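# Retrieve spanner from under battery guard into tray

## Task

A spanner has slipped beneath the transparent guard over the UPS batteries. Pull it out and set it down lying flat inside the tray. The exposed battery terminals and the link joining them remain live even though the breaker is off. The task fails if the spanner bridges any two terminals or if any part of the robot contacts a terminal. The hook lying on the bench is insulated and safe to use as a tool.

## Robot and tools

Robot: two seven-joint arms, left_arm and right_arm, each with a parallel two-finger gripper. The left_arm base is at about (+0.017, +0.368, 0) m and the right_arm base at about (+0.043, -0.279, 0) m in the scene frame. Both are turned only slightly about z.

Scene frame: the origin sits on the table-top surface, halfway between the nominal arm bases. +x points out over the table, +z points up, and +y is toward the left_arm side. Image left and right do not match the arm names. Reported end_effector_position (m), end_effector_quat_wxyz and velocities (m/s, rad/s) use this frame. They can be off by a few centimetres, more at long reach.

Gripper axes: the fingers extend along the gripper's +z and close along its y. The reported position is the point between the closed pads, about 2 cm behind the fingertips. While closing, the tips advance about 10 mm along +z, mostly while the pads are still over 40 mm apart.

A row is 14 numbers, each in [-1, 1]. The first 7 are for left_arm: dx, dy, dz, rx, ry, rz, opening. The next 7 are the same for right_arm. A row is always sent whole, even if one arm stays still.

The first six of each arm's numbers are offsets, not poses. They count from that arm's Hand target as it stood when the action or move began, along that Hand target's own axes. 1.0 equals 0.6 m of travel or 180 degrees of turn. rx, ry, rz form a single rotation vector. Sending the same offset twice moves the arm twice.

Opening is absolute: +1 is fully open (0.084 m) and -1 is closed. A 0 is itself a command, so resend the present opening to keep a gripper as it is.

The controller clips each commanded pose to within 70 mm and 16 degrees of the measured gripper pose. A gripper can rest short of its Hand target; any new command, even all zeros, asks for the target again.

Tool execute_actions: argument actions is a list of up to 15-row tables, one table per action. Each row is one 1/30 s step, and a short table repeats its last row. Every row counts from the action's starting Hand target. Argument cameras: a list of names, ["all"], or []. By default images come only when actions is empty. An empty actions list returns full status and images.

Tool move: drives a straight path to target, which is one 14-number row or a list of up to 15 rows. Every row counts from the same starting Hand targets. speed is in m/s, from 0.002 to 1, default 0.25; turn rates are capped at twice that in rad/s. It can be one value or one per target. blend is in metres; it rounds corners, and 0 means stop at each point. opening_speed is per second on the -1 to +1 scale, at least 0.2. blocking=false returns after about 0.5 s while the move continues. All paths finish together within 10 s. Paths ignore obstacles and the other arm. Faster moves lag, stray and strike harder, and targets set past a contact press harder. The result adds a move: line such as done, off_target, moving, held or fault, plus any limits (paced = clipped, held = steps withheld).

Other tools: wait (seconds 0 to 10) lets the scene run. stop brakes the running move. zoom_image takes camera (cam_high, cam_left_wrist or cam_right_wrist) and region [x0, y0, x1, y1] in pixels, at most 504 by 504, from that camera's latest image. clear_fault takes arm and releases that arm's torque fault. finished_scene takes scene, the current scene's number, and cannot be undone.

Results: grip_measured is the measured opening on the command scale. To hold something, command an opening clearly below it; the grip is roughly 24 N per pad at most. Joint torques include the arm's own weight and sensor offsets; positive means toward larger joint values. Joint velocities may read within noise. Tool commands shows present openings. Cameras: cam_high (504x504, fixed), cam_left_wrist and cam_right_wrist (672x504). Calibration is given with the task.

Torque fault: if contact torque hits a joint's limit, that arm backs off and stops until clear_fault. Limits in N m: waist 42.3, shoulder 42.4, elbow 27, wrist pitch 14.5, wrist roll 15.2. A motor held at its torque limit for 1 s, or overloaded for long, faults the same way. Motors heat when holding loads, stretched out, or pushing at unreachable poses. MOTOR HOT appears at 65 °C, and at 80 °C the arm is braked for 30 to 60 s or more.

Avoid these: contact with any terminal or the link; letting the metal spanner touch two terminals at once; collisions or pressing between the arms, including one gripper closing on the other's fingers; hard hits on fixed objects; dropping parts or releasing moving ones; anything ending up off the table. The insulated hook may be used to drag the spanner out. Loose objects can occasionally be nudged by outside forces. To end a push, command the Hand target back past the gripper.

Each tool is called after "Request:" as name(argument=value, ...), one argument or row to a line, values as JSON.

## Session

Request:
execute_actions(
  actions=[],
)

Scene clock: 0.00 s.
left_arm: end_effector_position=(+0.7493, +0.1777, +0.2251) grip_measured=+1.00 end_effector_quat_wxyz=(-0.014, -0.569, +0.759, -0.316) | right_arm: end_effector_position=(+0.7541, -0.5921, +0.1458) grip_measured=+1.00 end_effector_quat_wxyz=(-0.189, +0.884, -0.311, +0.294)
Joint positions: left_arm=[0.019 0.74 -0.29 1.933 -0.379 0.798 1.929 0.084] | right_arm=[-0.566 0.848 0.135 1.894 0.674 0.611 -0.324 0.084]
Joint velocities: within noise
Joint torques (N m): no reading
Motor temperatures (°C): left_arm=[32 31 30 29 27 29 30] | right_arm=[30 31 31 32 28 29 31]
Hand target: left_arm +0.7493, +0.1777, +0.2251; -0.014, -0.569, +0.759, -0.316 | right_arm +0.7541, -0.5921, +0.1458; -0.189, +0.884, -0.311, +0.294
Tool commands: left_gripper/opening=+1.0 right_gripper/opening=+1.0

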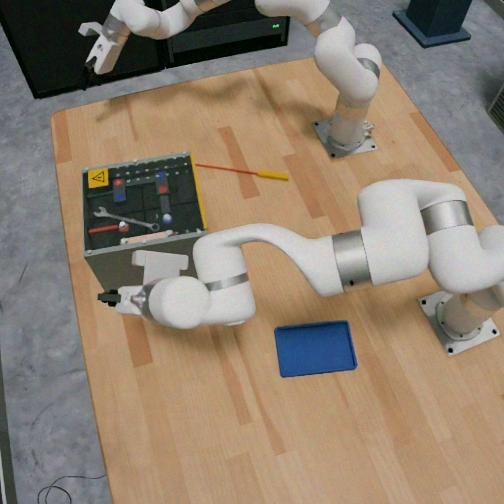

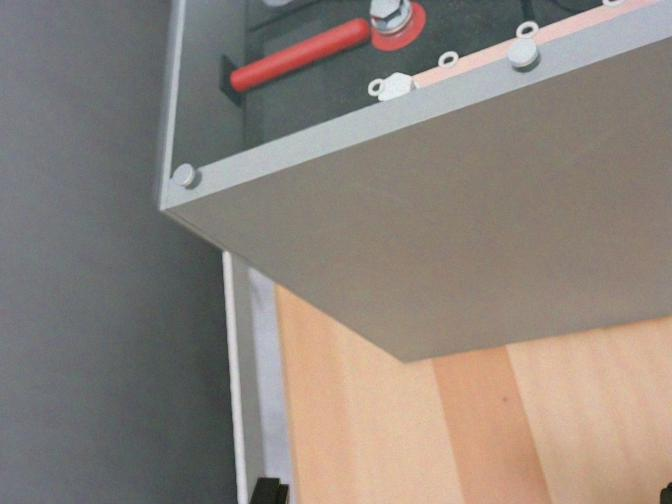

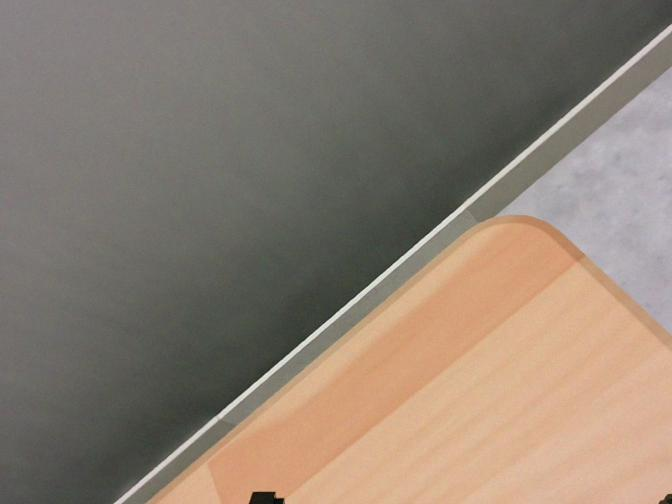

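Request:
zoom_image(
  camera="cam_high",
  region=[70, 140, 220, 290],
)

Request:
zoom_image(
  camera="cam_high",
  region=[180, 140, 300, 260],
)

Scaled by 3.360.

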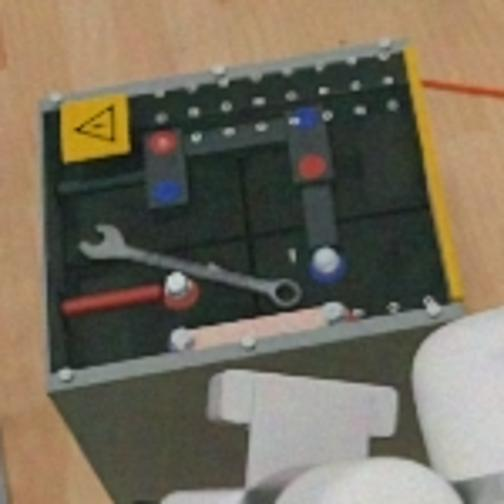

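Scaled by 4.200.

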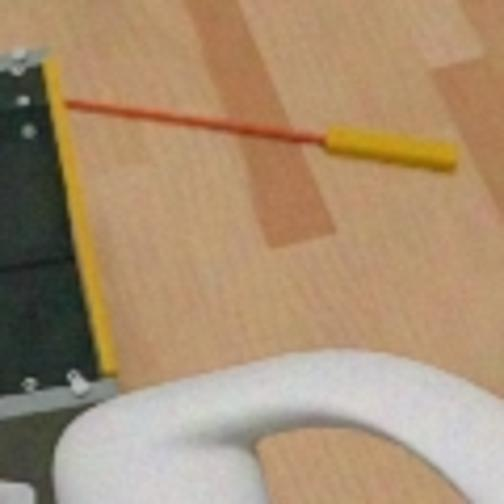

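Request:
move(
  target=[0.528,0.003,-0.177,0.010,-0.236,-0.567,1,-0.652,-0.358,-0.707,-0.125,-0.195,-0.206,1],
  speed=0.4,
  cameras=["all"],
)

Scene clock: 86.57 s.
left_arm: end_effector_position=(+0.5995, -0.0398, +0.4293) grip_measured=+1.00 end_effector_quat_wxyz=(+0.119, +0.978, -0.001, +0.172) | right_arm: end_effector_position=(+0.3299, -0.2397, +0.4197) grip_measured=+1.00 end_effector_quat_wxyz=(+0.000, +1.000, +0.000, +0.000)
Joint positions: left_arm=[-0.658 0.786 0.113 2.707 -0.092 1.502 -0.588 0.084] | right_arm=[-0.317 -0.605 0.286 1.161 0.163 1.745 -0.073 0.084]
Joint torques (N m): left_arm=[1.13 -44.31 -0.45 14.18 0.53 -1.66 -0.23] | right_arm=[0.74 -8.07 -2.81 11.04 0.59 -2.09 0.14]
Hand target: left_arm +0.6002, -0.0403, +0.4298; +0.040, +0.997, -0.001, +0.058 | right_arm +0.3299, -0.2397, +0.4197; +0.000, +1.000, +0.000, +0.000
Off the commanded pose: left_arm 0.001 m, 24 deg; orientation clipped | right_arm 0.000 m, 0 deg.
elbow stopped short (left arm): the move would have taken joint 4 (elbow) straighter than the controller allows.
move: off_target (left_arm); limits=paced
camera_calibration:
cam_left_wrist: T_world_to_cam=[[-0.0291341, -0.971306, 0.236042, -0.0900866], [-0.94409, -0.0508428, -0.325744, 0.770655], [0.328398, -0.232335, -0.915519, 0.315899], [0, 0, 0, 1]] pos_world=[0.621203, 0.0250751, 0.561512]
cam_right_wrist: T_world_to_cam=[[0.0147128, -0.999891, 0.000737124, -0.21556], [-0.999686, -0.0147247, -0.0202707, 0.406225], [0.0202794, -0.000438654, -0.999794, 0.545555], [0, 0, 0, 1]] pos_world=[0.398206, -0.209316, 0.553836]

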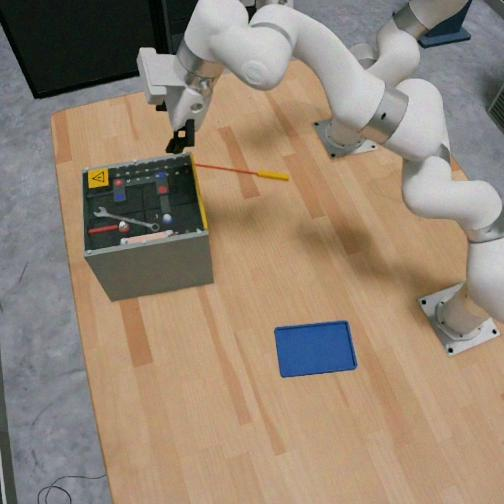

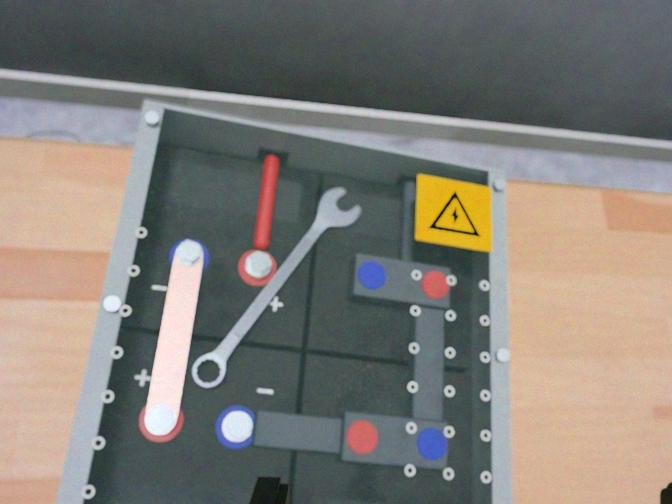

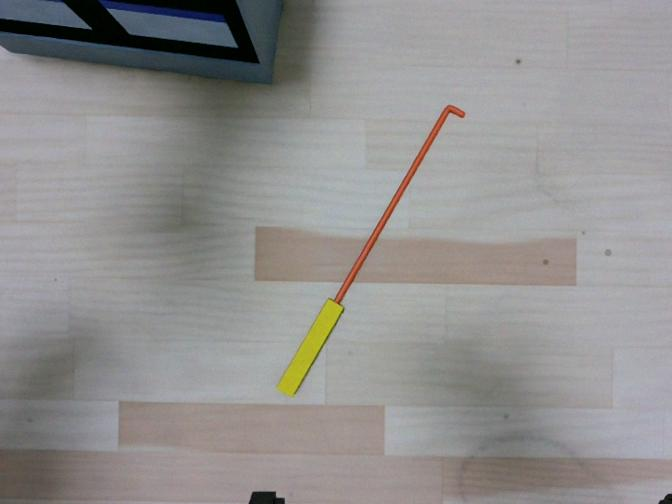

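Request:
zoom_image(
  camera="cam_left_wrist",
  region=[50, 90, 300, 340],
)

Request:
zoom_image(
  camera="cam_left_wrist",
  region=[50, 254, 300, 504],
)

Request:
zoom_image(
  camera="cam_left_wrist",
  region=[300, 160, 540, 400],
)

Request:
zoom_image(
  camera="cam_right_wrist",
  region=[260, 80, 500, 400],
)

Request:
zoom_image(
  camera="cam_right_wrist",
  region=[0, 0, 300, 100],
)

Scaled by 2.016.

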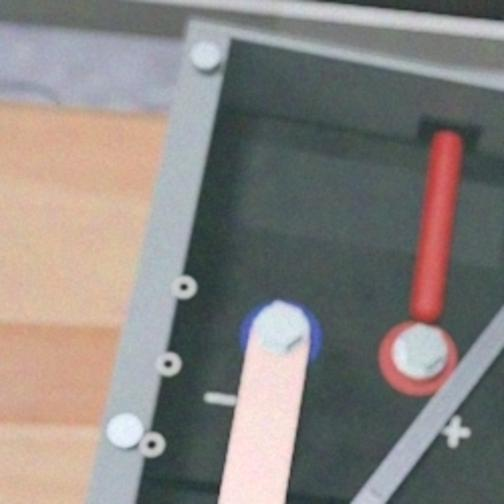

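Scaled by 2.016.

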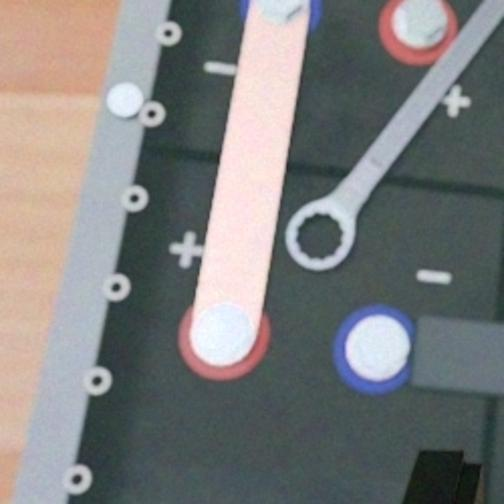

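Scaled by 2.100.

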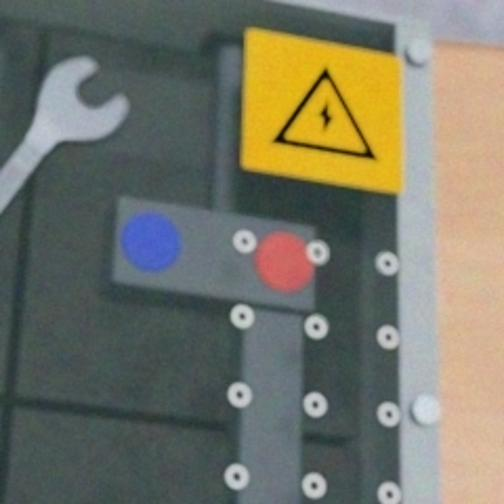

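Scaled by 1.575.

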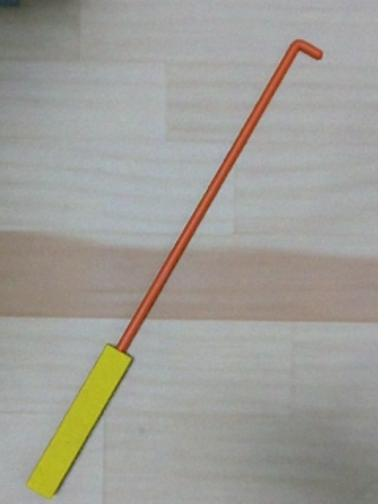

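Scaled by 1.680.

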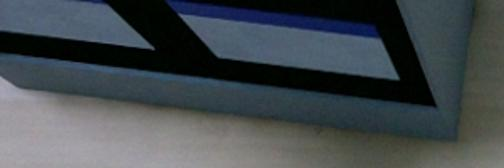

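Request:
move(
  target=[0.007,-0.527,-0.09,0,0,0,1,0.08,-0.267,0.31,0,0.333,0,1],
  speed=0.4,
  cameras=["cam_right_wrist","cam_high"],
)

Request:
zoom_image(
  camera="cam_right_wrist",
  region=[84, 0, 588, 400],
)

Scene clock: 125.03 s.
left_arm: end_effector_position=(+0.6003, +0.2792, +0.4584) grip_measured=+1.00 end_effector_quat_wxyz=(+0.040, +0.997, -0.001, +0.058) | right_arm: end_effector_position=(+0.3644, -0.0996, +0.2555) grip_measured=+1.00 end_effector_quat_wxyz=(+0.002, +0.901, +0.004, +0.434)
Joint positions: left_arm=[-0.202 0.594 0.178 2.605 -0.184 1.892 -0.109 0.084] | right_arm=[-0.034 -1.146 0.972 0.195 0.667 0.377 0.291 0.084]
Joint torques (N m): left_arm=[0.62 -37.5 0.02 13.15 -0.01 -1.19 -0.16] | right_arm=[-0.8 4.08 -8.59 8.27 0.19 -3.16 -0.35]
Hand target: left_arm +0.6004, +0.2792, +0.4584; +0.040, +0.997, -0.001, +0.058 | right_arm +0.3644, -0.0996, +0.2555; +0.002, +0.901, +0.004, +0.434 (not the last commanded pose)
Off the commanded pose: left_arm 0.000 m, 0 deg | right_arm 0.033 m, 8 deg.
move: held (right_arm; a check stopped the path); limits=held
pose unreachable (right arm): on one or more control steps of this call, first in action 0 (counted from 0), this arm could not follow its commanded pose, so it was not sent that pose on those steps. It may still have moved: this result reports where it is.
cause: moving toward the commanded pose would bring two parts of the arm too close to each other (joints 3 (upper arm roll) to 5 (forearm roll) lie between them).
camera_calibration:
cam_right_wrist: T_world_to_cam=[[0.0140373, -0.999737, 0.0181158, -0.0800414], [-0.606977, -0.0229173, -0.794389, 0.493383], [0.794595, 0.000155163, -0.60714, -0.00169715], [0, 0, 0, 1]] pos_world=[0.301944, -0.0687131, 0.392357]
Images, in order (width x height): cam_high 504x504, cam_right_wrist 672x504.

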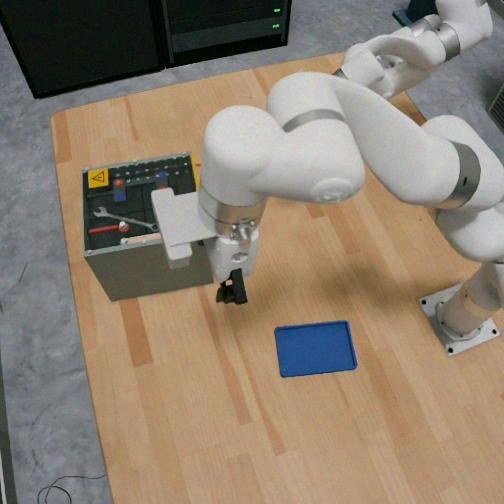

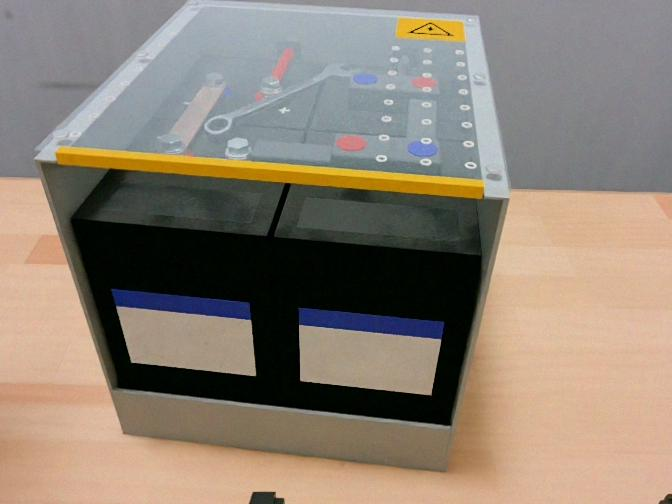

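Scaled by 1.000.

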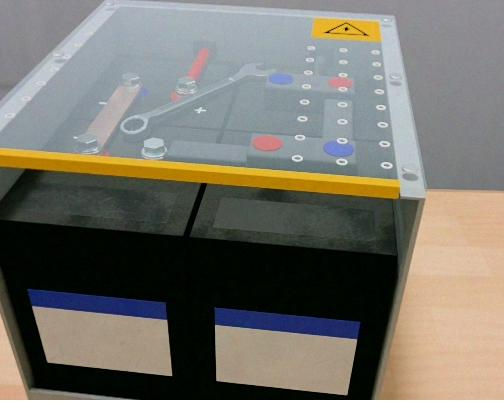

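Request:
move(
  target=[0,0,0,0,0,0,1,-0.216,0.148,0.091,-0.0715,-0.280,0.154,0.0],
  speed=0.35,
  cameras=["cam_right_wrist","cam_high"],
)

Scene clock: 248.33 s.
left_arm: end_effector_position=(+0.6003, +0.2792, +0.4584) grip_measured=+1.00 end_effector_quat_wxyz=(+0.040, +0.997, -0.001, +0.058) | right_arm: end_effector_position=(+0.3268, -0.1895, +0.1207) grip_measured=-0.01 end_effector_quat_wxyz=(+0.000, +0.968, -0.252, +0.000)
Joint positions: left_arm=[-0.202 0.594 0.178 2.605 -0.184 1.892 -0.109 0.084] | right_arm=[-0.452 -0.614 0.805 0.386 0.551 0.92 0.385 0.044]
Joint torques (N m): left_arm=[1.23 -37.93 0.03 12.9 -0.19 -1.29 -0.11] | right_arm=[-0.98 -3.06 -5.3 10.09 -0.06 -2.05 0.12]
Hand target: left_arm +0.6003, +0.2792, +0.4584; +0.040, +0.997, -0.001, +0.058 | right_arm +0.3268, -0.1895, +0.1207; +0.000, +0.968, -0.252, +0.000
Off the commanded pose: left_arm 0.000 m, 0 deg | right_arm 0.000 m, 0 deg.
move: done
camera_calibration:
cam_right_wrist: T_world_to_cam=[[-0.475992, -0.87945, -0.0000945897, 0.018128], [-0.879279, 0.475901, -0.0196753, 0.45138], [0.0173485, -0.00928214, -0.999806, 0.246], [0, 0, 0, 1]] pos_world=[0.40125, -0.196586, 0.254835]
Images, in order (width x height): cam_high 504x504, cam_right_wrist 672x504.

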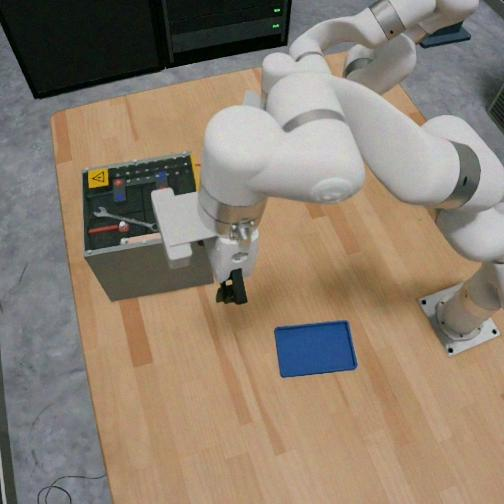

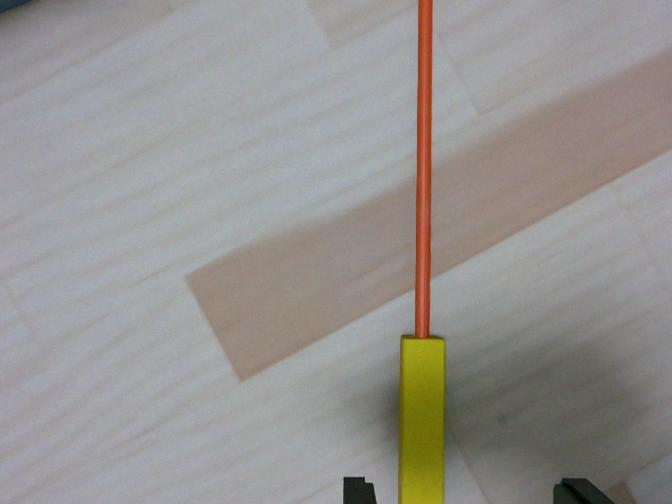

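Request:
move(
  target=[
    [0,0,0,0,0,0,1,0,0.006,0.159,0,0,0,0.0],
    [0,0,0,0,0,0,1,0,0.006,0.159,0,0,0,-1],
    [0,0,0,0,0,0,1,0,0.006,-0.1,0,0,0,-1],
  ],
  speed=0.15,
  cameras=["cam_right_wrist"],
)

Scene clock: 265.40 s.
left_arm: end_effector_position=(+0.6003, +0.2792, +0.4584) grip_measured=+1.00 end_effector_quat_wxyz=(+0.040, +0.997, -0.001, +0.058) | right_arm: end_effector_position=(+0.3251, -0.1927, +0.1807) grip_measured=-0.64 end_effector_quat_wxyz=(+0.000, +0.968, -0.252, +0.000)
Joint positions: left_arm=[-0.202 0.594 0.178 2.605 -0.184 1.892 -0.109 0.084] | right_arm=[-0.452 -0.747 0.697 0.484 0.498 1.152 0.371 0.016]
Joint torques (N m): left_arm=[0.46 -37.69 0.2 12.89 0.22 -1.38 -0.23] | right_arm=[0.94 -3.6 -6.58 10.9 -0.14 -2.15 -0.19]
Hand target: left_arm +0.6003, +0.2792, +0.4584; +0.040, +0.997, -0.001, +0.058 | right_arm +0.3251, -0.1927, +0.1807; +0.000, +0.968, -0.252, +0.000
Off the commanded pose: left_arm 0.000 m, 0 deg | right_arm 0.000 m, 0 deg.
move: done
camera_calibration:
cam_right_wrist: T_world_to_cam=[[-0.475992, -0.879449, -0.0000469912, 0.0144956], [-0.87928, 0.475902, -0.0195874, 0.452562], [0.0172485, -0.00928215, -0.999808, 0.306028], [0, 0, 0, 1]] pos_world=[0.39955, -0.199786, 0.314835]
Images, in order (width x height): cam_right_wrist 672x504.

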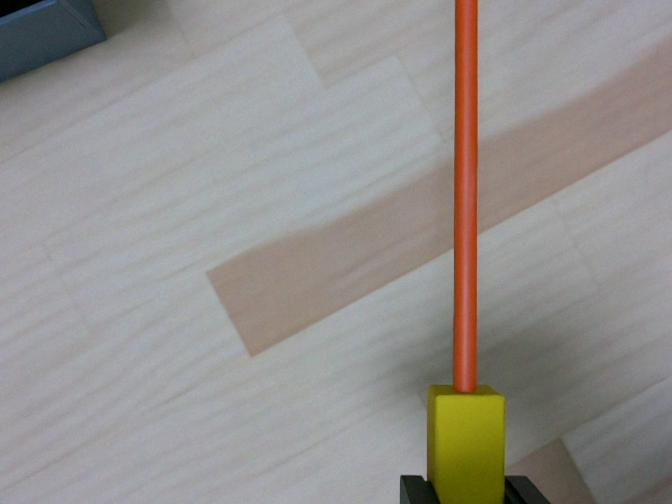

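Request:
move(
  target=[
    [0,0,0,0,0,0,1,-0.2325,-0.3115,-0.249,0.493,-0.0987,-0.0987,-1],
    [0.0,0.415,0.07,0,0,0,1,-0.2325,-0.3115,-0.0805,0.493,-0.0987,-0.0987,-1],
  ],
  speed=0.3,
  cameras=["all"],
)

Scene clock: 313.87 s.
left_arm: end_effector_position=(+0.6027, +0.0281, +0.4362) grip_measured=+1.00 end_effector_quat_wxyz=(+0.087, +0.986, -0.001, +0.139) | right_arm: end_effector_position=(+0.2947, +0.0385, +0.2293) grip_measured=-0.64 end_effector_quat_wxyz=(+0.706, -0.706, +0.041, -0.040)
Joint positions: left_arm=[-0.575 0.746 0.135 2.707 -0.12 1.634 -0.499 0.084] | right_arm=[0.085 -0.28 0.297 0.218 2.022 1.426 -1.099 0.016]
Joint torques (N m): left_arm=[0.43 -41.56 -0.45 13.94 0.48 -1.6 -0.22] | right_arm=[-0.86 -11.67 -1.51 8.9 0.51 2.66 -0.41]
Hand target: left_arm +0.6034, +0.0277, +0.4368; +0.040, +0.997, -0.001, +0.058 | right_arm +0.2947, +0.0385, +0.2292; +0.706, -0.706, +0.041, -0.040
Off the commanded pose: left_arm 0.001 m, 11 deg | right_arm 0.000 m, 0 deg.
elbow stopped short (left arm): the move would have taken joint 4 (elbow) straighter than the controller allows.
move: off_target (left_arm)
camera_calibration:
cam_left_wrist: T_world_to_cam=[[-0.011022, -0.984581, 0.174581, -0.00938287], [-0.963365, -0.0363322, -0.265722, 0.764423], [0.267968, -0.171114, -0.94811, 0.385911], [0, 0, 0, 1]] pos_world=[0.632903, 0.0845697, 0.570648]
cam_right_wrist: T_world_to_cam=[[0.0136115, -0.000898765, -0.999907, 0.254537], [-0.99074, 0.135092, -0.0136081, 0.361333], [0.135091, 0.990833, 0.000948351, 0.0545823], [0, 0, 0, 1]] pos_world=[0.347149, -0.102666, 0.259378]

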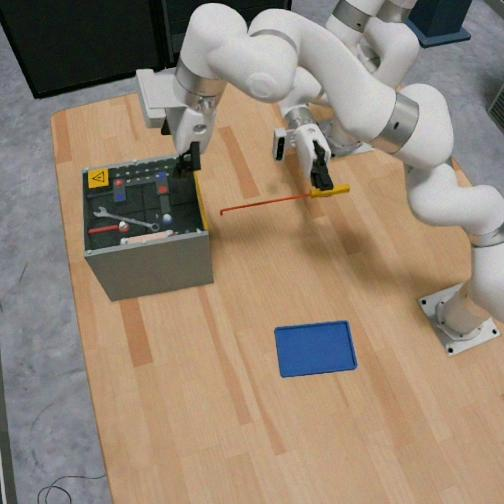

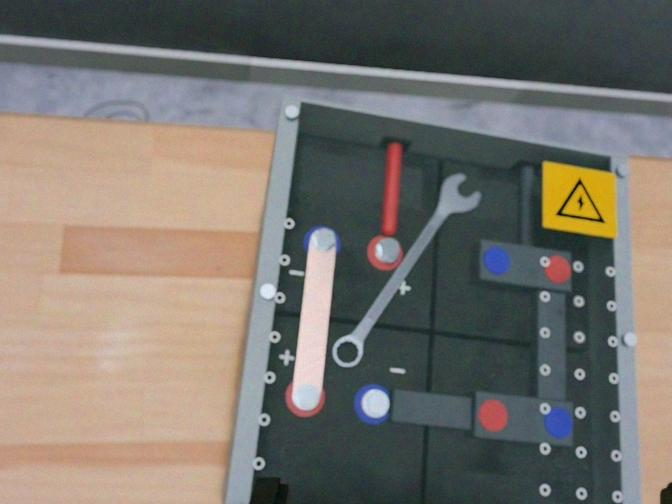

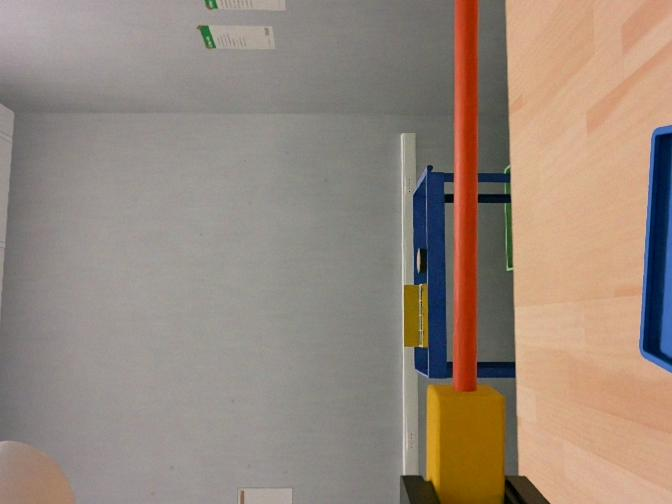

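Request:
move(
  target=[-0.083,0,0,0,0,0,1,0.117,0.005,0,0,0,0,-1],
  speed=0.08,
  cameras=["all"],
)

Request:
zoom_image(
  camera="cam_left_wrist",
  region=[230, 200, 480, 450],
)

Request:
zoom_image(
  camera="cam_high",
  region=[130, 150, 260, 280],
)

Scene clock: 332.43 s.
left_arm: end_effector_position=(+0.5534, +0.0279, +0.4305) grip_measured=+1.00 end_effector_quat_wxyz=(+0.053, +0.996, -0.001, +0.078) | right_arm: end_effector_position=(+0.3644, +0.0304, +0.2262) grip_measured=-0.64 end_effector_quat_wxyz=(+0.706, -0.706, +0.041, -0.040)
Joint positions: left_arm=[-0.612 0.718 0.117 2.707 -0.094 1.802 -0.541 0.084] | right_arm=[0.012 -0.045 0.248 0.437 1.892 1.421 -1.113 0.016]
Joint torques (N m): left_arm=[0.96 -42.19 -0.74 13.23 0.58 -1.26 -0.27] | right_arm=[-1.01 -19.44 -0.49 8.83 0.5 2.19 0.01]
Hand target: left_arm +0.5540, +0.0276, +0.4310; +0.040, +0.997, -0.001, +0.058 | right_arm +0.3644, +0.0304, +0.2262; +0.706, -0.706, +0.041, -0.040
Off the commanded pose: left_arm 0.001 m, 3 deg | right_arm 0.000 m, 0 deg.
elbow stopped short (left arm): the move would have taken joint 4 (elbow) straighter than the controller allows.
move: off_target (left_arm)
camera_calibration:
cam_left_wrist: T_world_to_cam=[[0.00438444, -0.994409, 0.105508, 0.0123433], [-0.989029, -0.0198918, -0.146379, 0.677647], [0.147659, -0.103709, -0.983586, 0.473592], [0, 0, 0, 1]] pos_world=[0.600228, 0.0748697, 0.563709]
cam_right_wrist: T_world_to_cam=[[0.0136115, -0.000898765, -0.999907, 0.250481], [-0.99074, 0.135092, -0.0136081, 0.431426], [0.135091, 0.990833, 0.000948351, 0.0530961], [0, 0, 0, 1]] pos_world=[0.416849, -0.110666, 0.256278]

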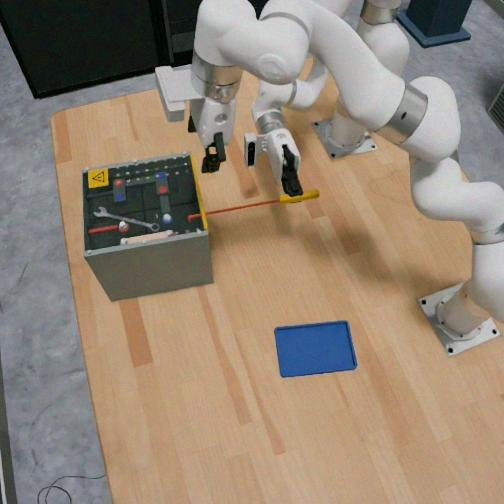

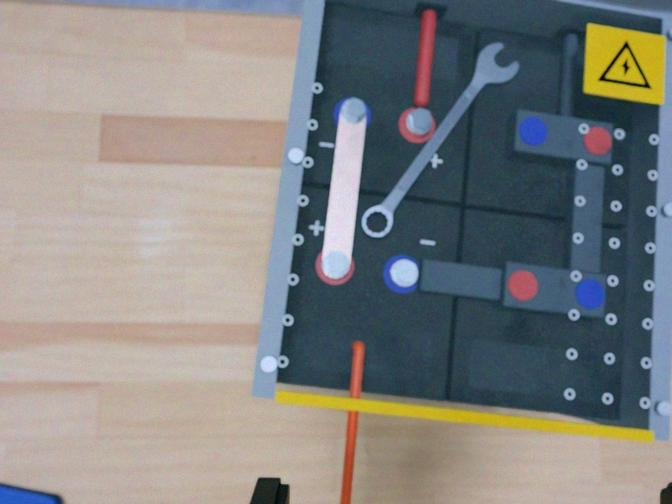

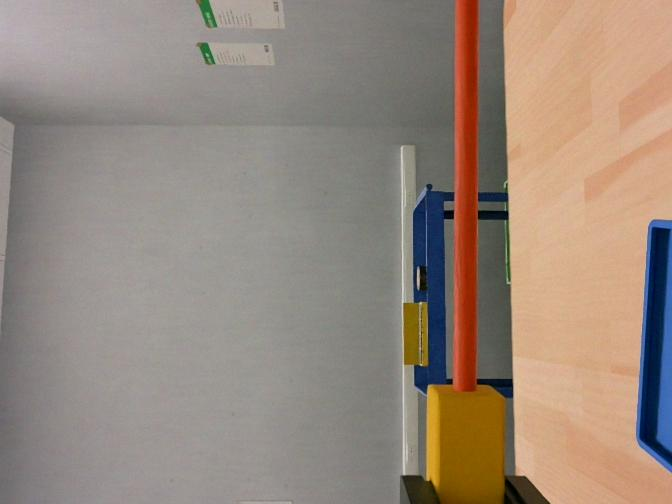

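Scaled by 2.016.

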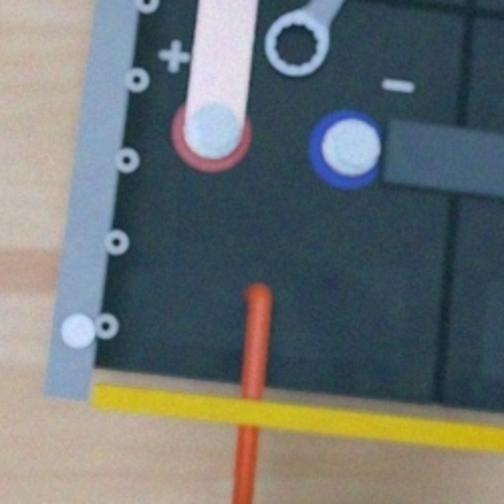

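Scaled by 3.877.

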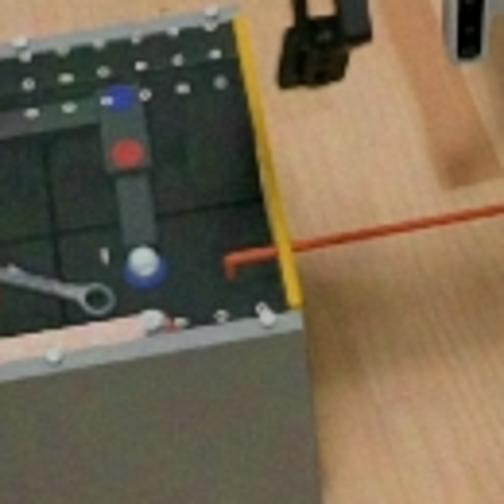

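Request:
move(
  target=[0,0,0,0,0,0,1,0.125,-0.005,-0.0121,0,0,0,-1],
  speed=0.08,
  cameras=["all"],
)

Request:
zoom_image(
  camera="cam_left_wrist",
  region=[310, 170, 450, 310],
)

Request:
zoom_image(
  camera="cam_high",
  region=[110, 180, 220, 270],
)

Scene clock: 351.17 s.
left_arm: end_effector_position=(+0.5534, +0.0279, +0.4305) grip_measured=+1.00 end_effector_quat_wxyz=(+0.053, +0.996, -0.001, +0.078) | right_arm: end_effector_position=(+0.4381, +0.0146, +0.2291) grip_measured=-0.64 end_effector_quat_wxyz=(+0.706, -0.706, +0.041, -0.040)
Joint positions: left_arm=[-0.612 0.718 0.116 2.707 -0.094 1.802 -0.541 0.084] | right_arm=[-0.032 0.137 0.201 0.669 1.785 1.417 -1.056 0.016]
Joint torques (N m): left_arm=[1.06 -42.1 -0.25 13.06 0.45 -1.62 -0.27] | right_arm=[-2.12 -30.87 -0.26 11.55 1.43 3.88 -0.84]
Hand target: left_arm +0.5534, +0.0279, +0.4305; +0.053, +0.996, -0.001, +0.078 (not the last commanded pose) | right_arm +0.4381, +0.0146, +0.2292; +0.706, -0.706, +0.041, -0.040
Off the commanded pose: left_arm 0.001 m, 3 deg | right_arm 0.000 m, 0 deg.
move: off_target (left_arm)
camera_calibration:
cam_left_wrist: T_world_to_cam=[[0.00438444, -0.994409, 0.105508, 0.0123429], [-0.989029, -0.0198918, -0.146379, 0.677746], [0.147659, -0.103709, -0.983586, 0.473577], [0, 0, 0, 1]] pos_world=[0.600328, 0.0748697, 0.563709]
cam_right_wrist: T_world_to_cam=[[0.0135991, -0.000997988, -0.999907, 0.252457], [-0.99074, 0.13509, -0.0136092, 0.506633], [0.135091, 0.990833, 0.000848357, 0.0589173], [0, 0, 0, 1]] pos_world=[0.490549, -0.126566, 0.259279]

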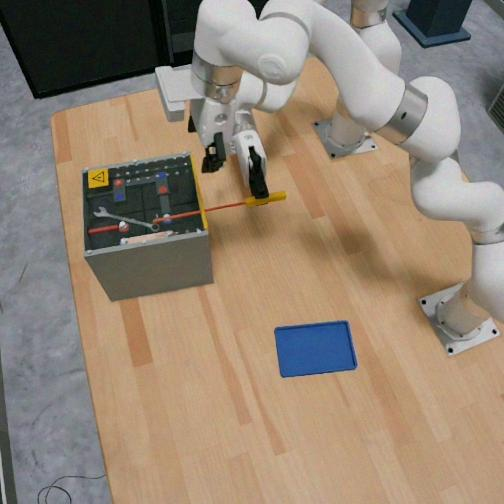

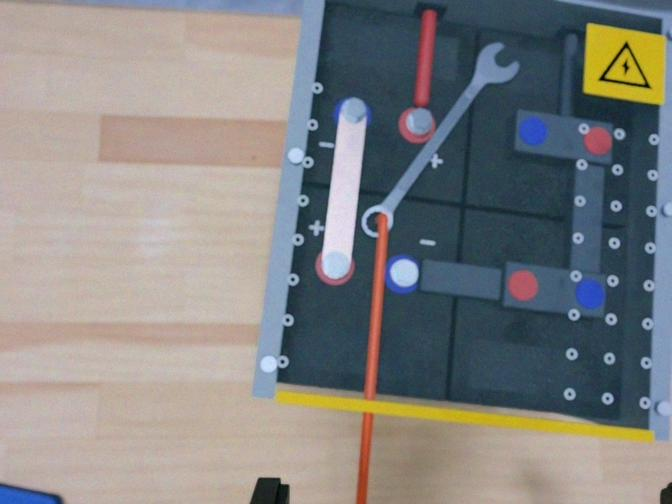

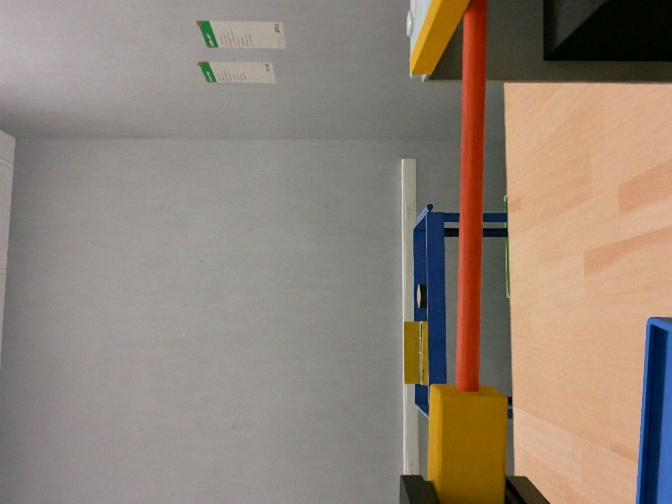

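Scaled by 3.600.

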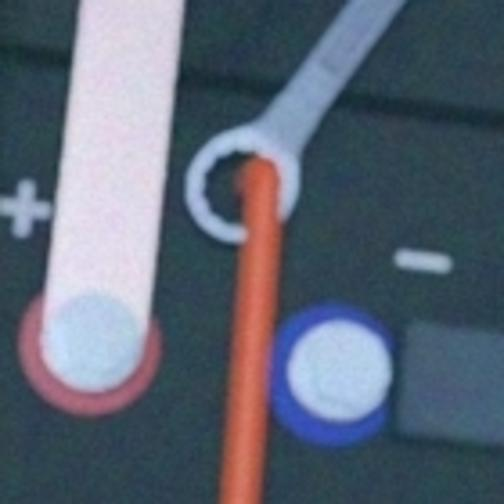

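Scaled by 4.582.

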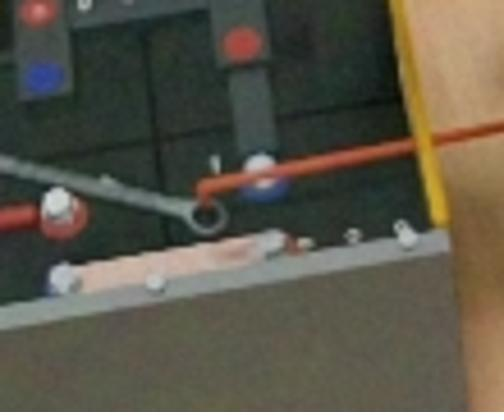

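Request:
move(
  target=[0,0,0,0,0,0,1,0,0.016,0.001,0,0,0,-1],
  speed=0.04,
  cameras=["cam_high","cam_left_wrist"],
)

Request:
zoom_image(
  camera="cam_left_wrist",
  region=[310, 170, 450, 310],
)

Request:
zoom_image(
  camera="cam_high",
  region=[110, 180, 220, 270],
)

Scene clock: 368.23 s.
left_arm: end_effector_position=(+0.5534, +0.0279, +0.4305) grip_measured=+1.00 end_effector_quat_wxyz=(+0.053, +0.996, -0.001, +0.078) | right_arm: end_effector_position=(+0.4381, +0.0152, +0.2196) grip_measured=-0.64 end_effector_quat_wxyz=(+0.706, -0.706, +0.041, -0.040)
Joint positions: left_arm=[-0.612 0.718 0.116 2.707 -0.094 1.802 -0.541 0.084] | right_arm=[-0.031 0.167 0.201 0.673 1.786 1.417 -1.082 0.016]
Joint torques (N m): left_arm=[0.76 -42.23 -0.42 12.95 0.46 -1.51 -0.05] | right_arm=[0.71 -26.72 0.6 8.92 1.03 2.58 -0.55]
Hand target: left_arm +0.5534, +0.0279, +0.4305; +0.053, +0.996, -0.001, +0.078 | right_arm +0.4381, +0.0152, +0.2196; +0.706, -0.706, +0.041, -0.040
Off the commanded pose: left_arm 0.000 m, 0 deg | right_arm 0.000 m, 0 deg.
move: done
camera_calibration:
cam_left_wrist: T_world_to_cam=[[0.00438444, -0.994409, 0.105508, 0.0123429], [-0.989029, -0.0198918, -0.146379, 0.677746], [0.147659, -0.103709, -0.983586, 0.473577], [0, 0, 0, 1]] pos_world=[0.600328, 0.0748697, 0.563709]
Images, in order (width x height): cam_high 504x504, cam_left_wrist 672x504.

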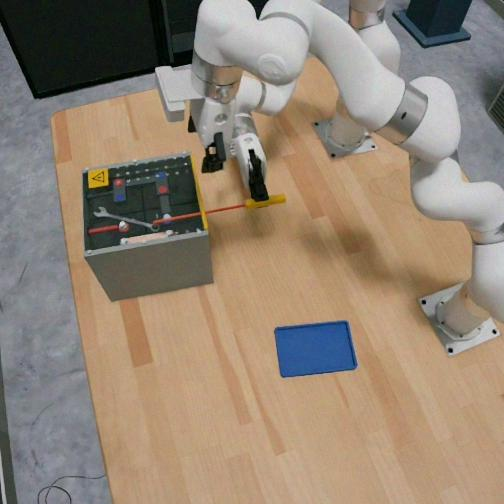

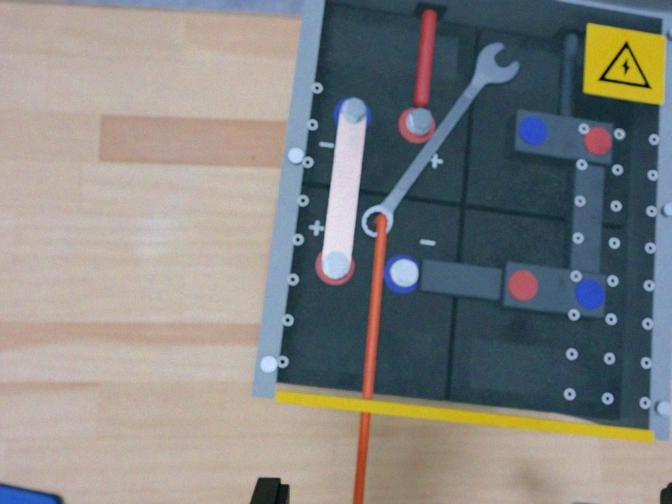

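Scaled by 3.600.

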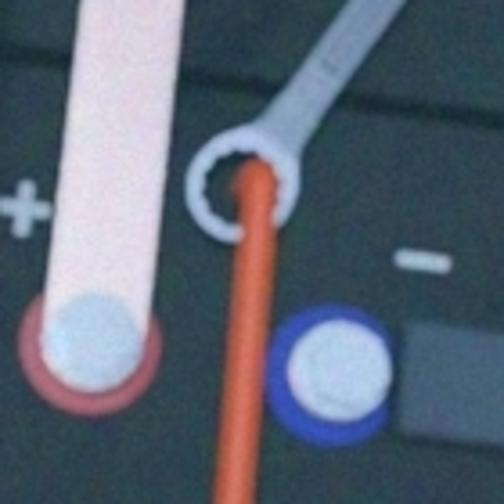

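Scaled by 4.582.

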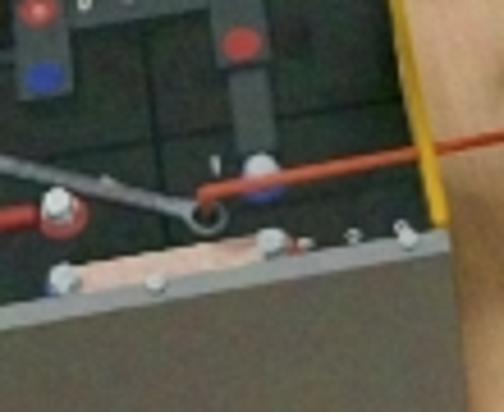

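Request:
move(
  target=[
    [0,0,0,0,0,0,1,0,0.0033,0,0,0,0,-1],
    [0,0,0,0,0,0,1,-0.033,0.0033,0.0,0,0,0,-1],
  ],
  speed=0.05,
  cameras=["cam_left_wrist"],
)

Request:
zoom_image(
  camera="cam_left_wrist",
  region=[300, 130, 480, 310],
)

Scene clock: 375.77 s.
left_arm: end_effector_position=(+0.5534, +0.0279, +0.4305) grip_measured=+1.00 end_effector_quat_wxyz=(+0.053, +0.996, -0.001, +0.078) | right_arm: end_effector_position=(+0.4185, +0.0175, +0.2176) grip_measured=-0.64 end_effector_quat_wxyz=(+0.706, -0.706, +0.041, -0.040)
Joint positions: left_arm=[-0.612 0.718 0.116 2.707 -0.094 1.802 -0.541 0.084] | right_arm=[-0.026 0.124 0.209 0.609 1.805 1.422 -1.104 0.016]
Joint torques (N m): left_arm=[1.2 -42.05 -0.11 12.57 0.47 -1.43 -0.12] | right_arm=[0.77 -27.4 0.89 8.1 0.98 2.61 -0.52]
Hand target: left_arm +0.5534, +0.0279, +0.4305; +0.053, +0.996, -0.001, +0.078 | right_arm +0.4185, +0.0175, +0.2176; +0.706, -0.706, +0.041, -0.040
Off the commanded pose: left_arm 0.000 m, 0 deg | right_arm 0.000 m, 0 deg.
move: done
camera_calibration:
cam_left_wrist: T_world_to_cam=[[0.00438444, -0.994409, 0.105508, 0.0123429], [-0.989029, -0.0198918, -0.146379, 0.677746], [0.147659, -0.103709, -0.983586, 0.473577], [0, 0, 0, 1]] pos_world=[0.600328, 0.0748697, 0.563709]
Images, in order (width x height): cam_left_wrist 672x504.

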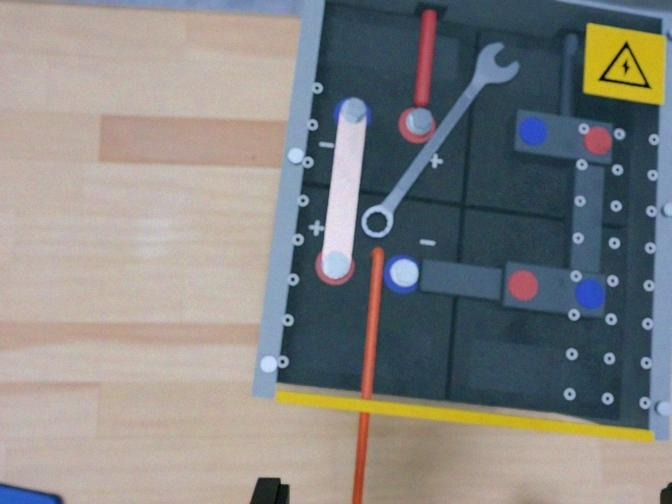

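Scaled by 2.800.

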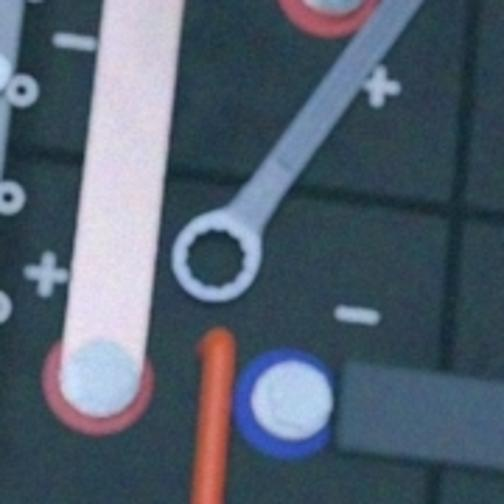

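Request:
move(
  target=[
    [0,0,0,0,0,0,1,0.036,0,0.0017,0,0,0,-1],
    [0,0,0,0,0,0,1,0.036,0.011,0.0017,0,0,0,-1],
  ],
  speed=0.05,
  cameras=["cam_high","cam_left_wrist"],
)

Request:
zoom_image(
  camera="cam_left_wrist",
  region=[310, 170, 450, 310],
)

Request:
zoom_image(
  camera="cam_high",
  region=[120, 190, 210, 260],
)

Scene clock: 396.43 s.
left_arm: end_effector_position=(+0.5534, +0.0279, +0.4305) grip_measured=+1.00 end_effector_quat_wxyz=(+0.053, +0.996, -0.001, +0.078) | right_arm: end_effector_position=(+0.4400, +0.0161, +0.2110) grip_measured=-0.64 end_effector_quat_wxyz=(+0.706, -0.706, +0.041, -0.040)
Joint positions: left_arm=[-0.612 0.718 0.116 2.707 -0.094 1.802 -0.541 0.084] | right_arm=[-0.029 0.198 0.2 0.684 1.786 1.416 -1.103 0.016]
Joint torques (N m): left_arm=[0.72 -42.29 -0.33 13.18 0.49 -1.57 -0.12] | right_arm=[0.66 -27.63 0.86 8.74 0.58 2.66 -0.57]
Hand target: left_arm +0.5534, +0.0279, +0.4305; +0.053, +0.996, -0.001, +0.078 | right_arm +0.4400, +0.0161, +0.2110; +0.706, -0.706, +0.041, -0.040
Off the commanded pose: left_arm 0.000 m, 0 deg | right_arm 0.000 m, 0 deg.
move: done
camera_calibration:
cam_left_wrist: T_world_to_cam=[[0.00438444, -0.994409, 0.105508, 0.0123429], [-0.989029, -0.0198918, -0.146379, 0.677746], [0.147659, -0.103709, -0.983586, 0.473577], [0, 0, 0, 1]] pos_world=[0.600328, 0.0748697, 0.563709]
Images, in order (width x height): cam_high 504x504, cam_left_wrist 672x504.

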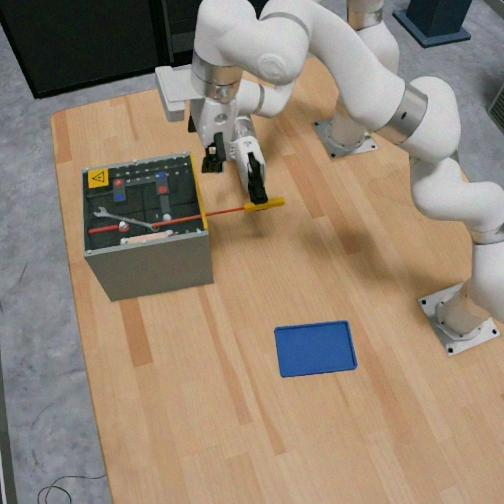

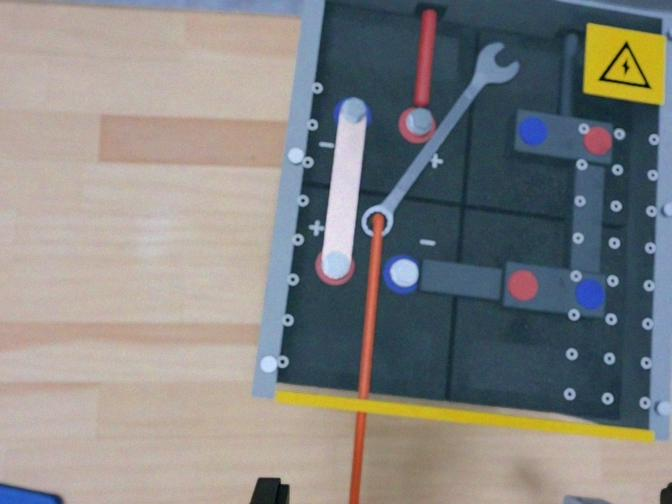

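Scaled by 3.600.

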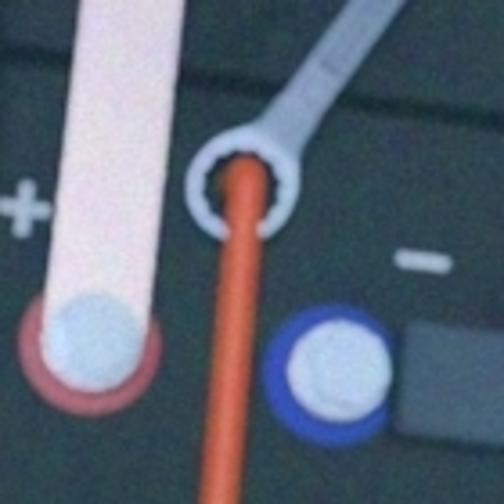

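Scaled by 5.600.

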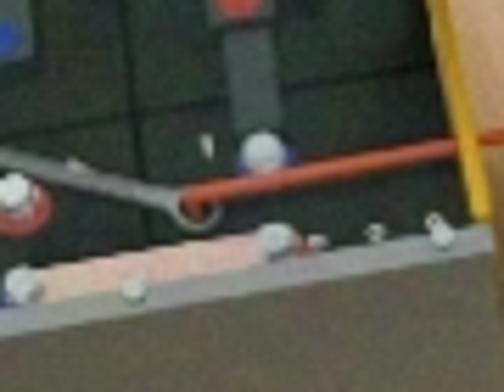

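Request:
move(
  target=[
    [0,0,0,0,0,0,1,0,0.0065,0,0,0,0,-1],
    [0,0,0,0,0,0,1,-0.02,0.0065,0.0,0,0,0,-1],
  ],
  speed=0.05,
  cameras=["cam_left_wrist"],
)

Request:
zoom_image(
  camera="cam_left_wrist",
  region=[300, 130, 480, 310],
)

Scene clock: 403.73 s.
left_arm: end_effector_position=(+0.5534, +0.0279, +0.4305) grip_measured=+1.00 end_effector_quat_wxyz=(+0.053, +0.996, -0.001, +0.078) | right_arm: end_effector_position=(+0.4281, +0.0174, +0.2071) grip_measured=-0.64 end_effector_quat_wxyz=(+0.706, -0.706, +0.041, -0.040)
Joint positions: left_arm=[-0.612 0.718 0.116 2.707 -0.094 1.802 -0.541 0.084] | right_arm=[-0.027 0.182 0.205 0.647 1.797 1.419 -1.124 0.016]
Joint torques (N m): left_arm=[0.71 -42.05 -0.35 13.01 0.59 -1.64 -0.23] | right_arm=[0.81 -28.67 1.22 7.84 0.91 2.67 -0.43]
Hand target: left_arm +0.5534, +0.0279, +0.4305; +0.053, +0.996, -0.001, +0.078 | right_arm +0.4281, +0.0174, +0.2071; +0.706, -0.706, +0.041, -0.040
Off the commanded pose: left_arm 0.000 m, 0 deg | right_arm 0.000 m, 0 deg.
move: done
camera_calibration:
cam_left_wrist: T_world_to_cam=[[0.00438444, -0.994409, 0.105508, 0.0123429], [-0.989029, -0.0198918, -0.146379, 0.677746], [0.147659, -0.103709, -0.983586, 0.473577], [0, 0, 0, 1]] pos_world=[0.600328, 0.0748697, 0.563709]
Images, in order (width x height): cam_left_wrist 672x504.

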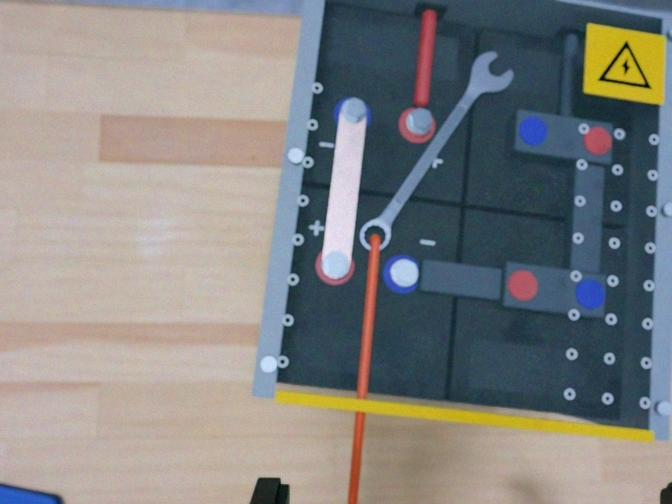

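Scaled by 2.800.

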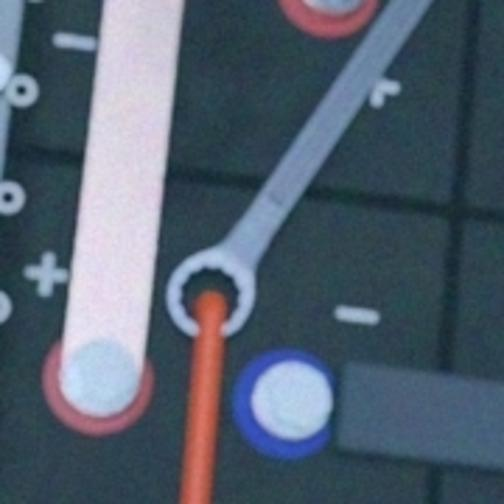

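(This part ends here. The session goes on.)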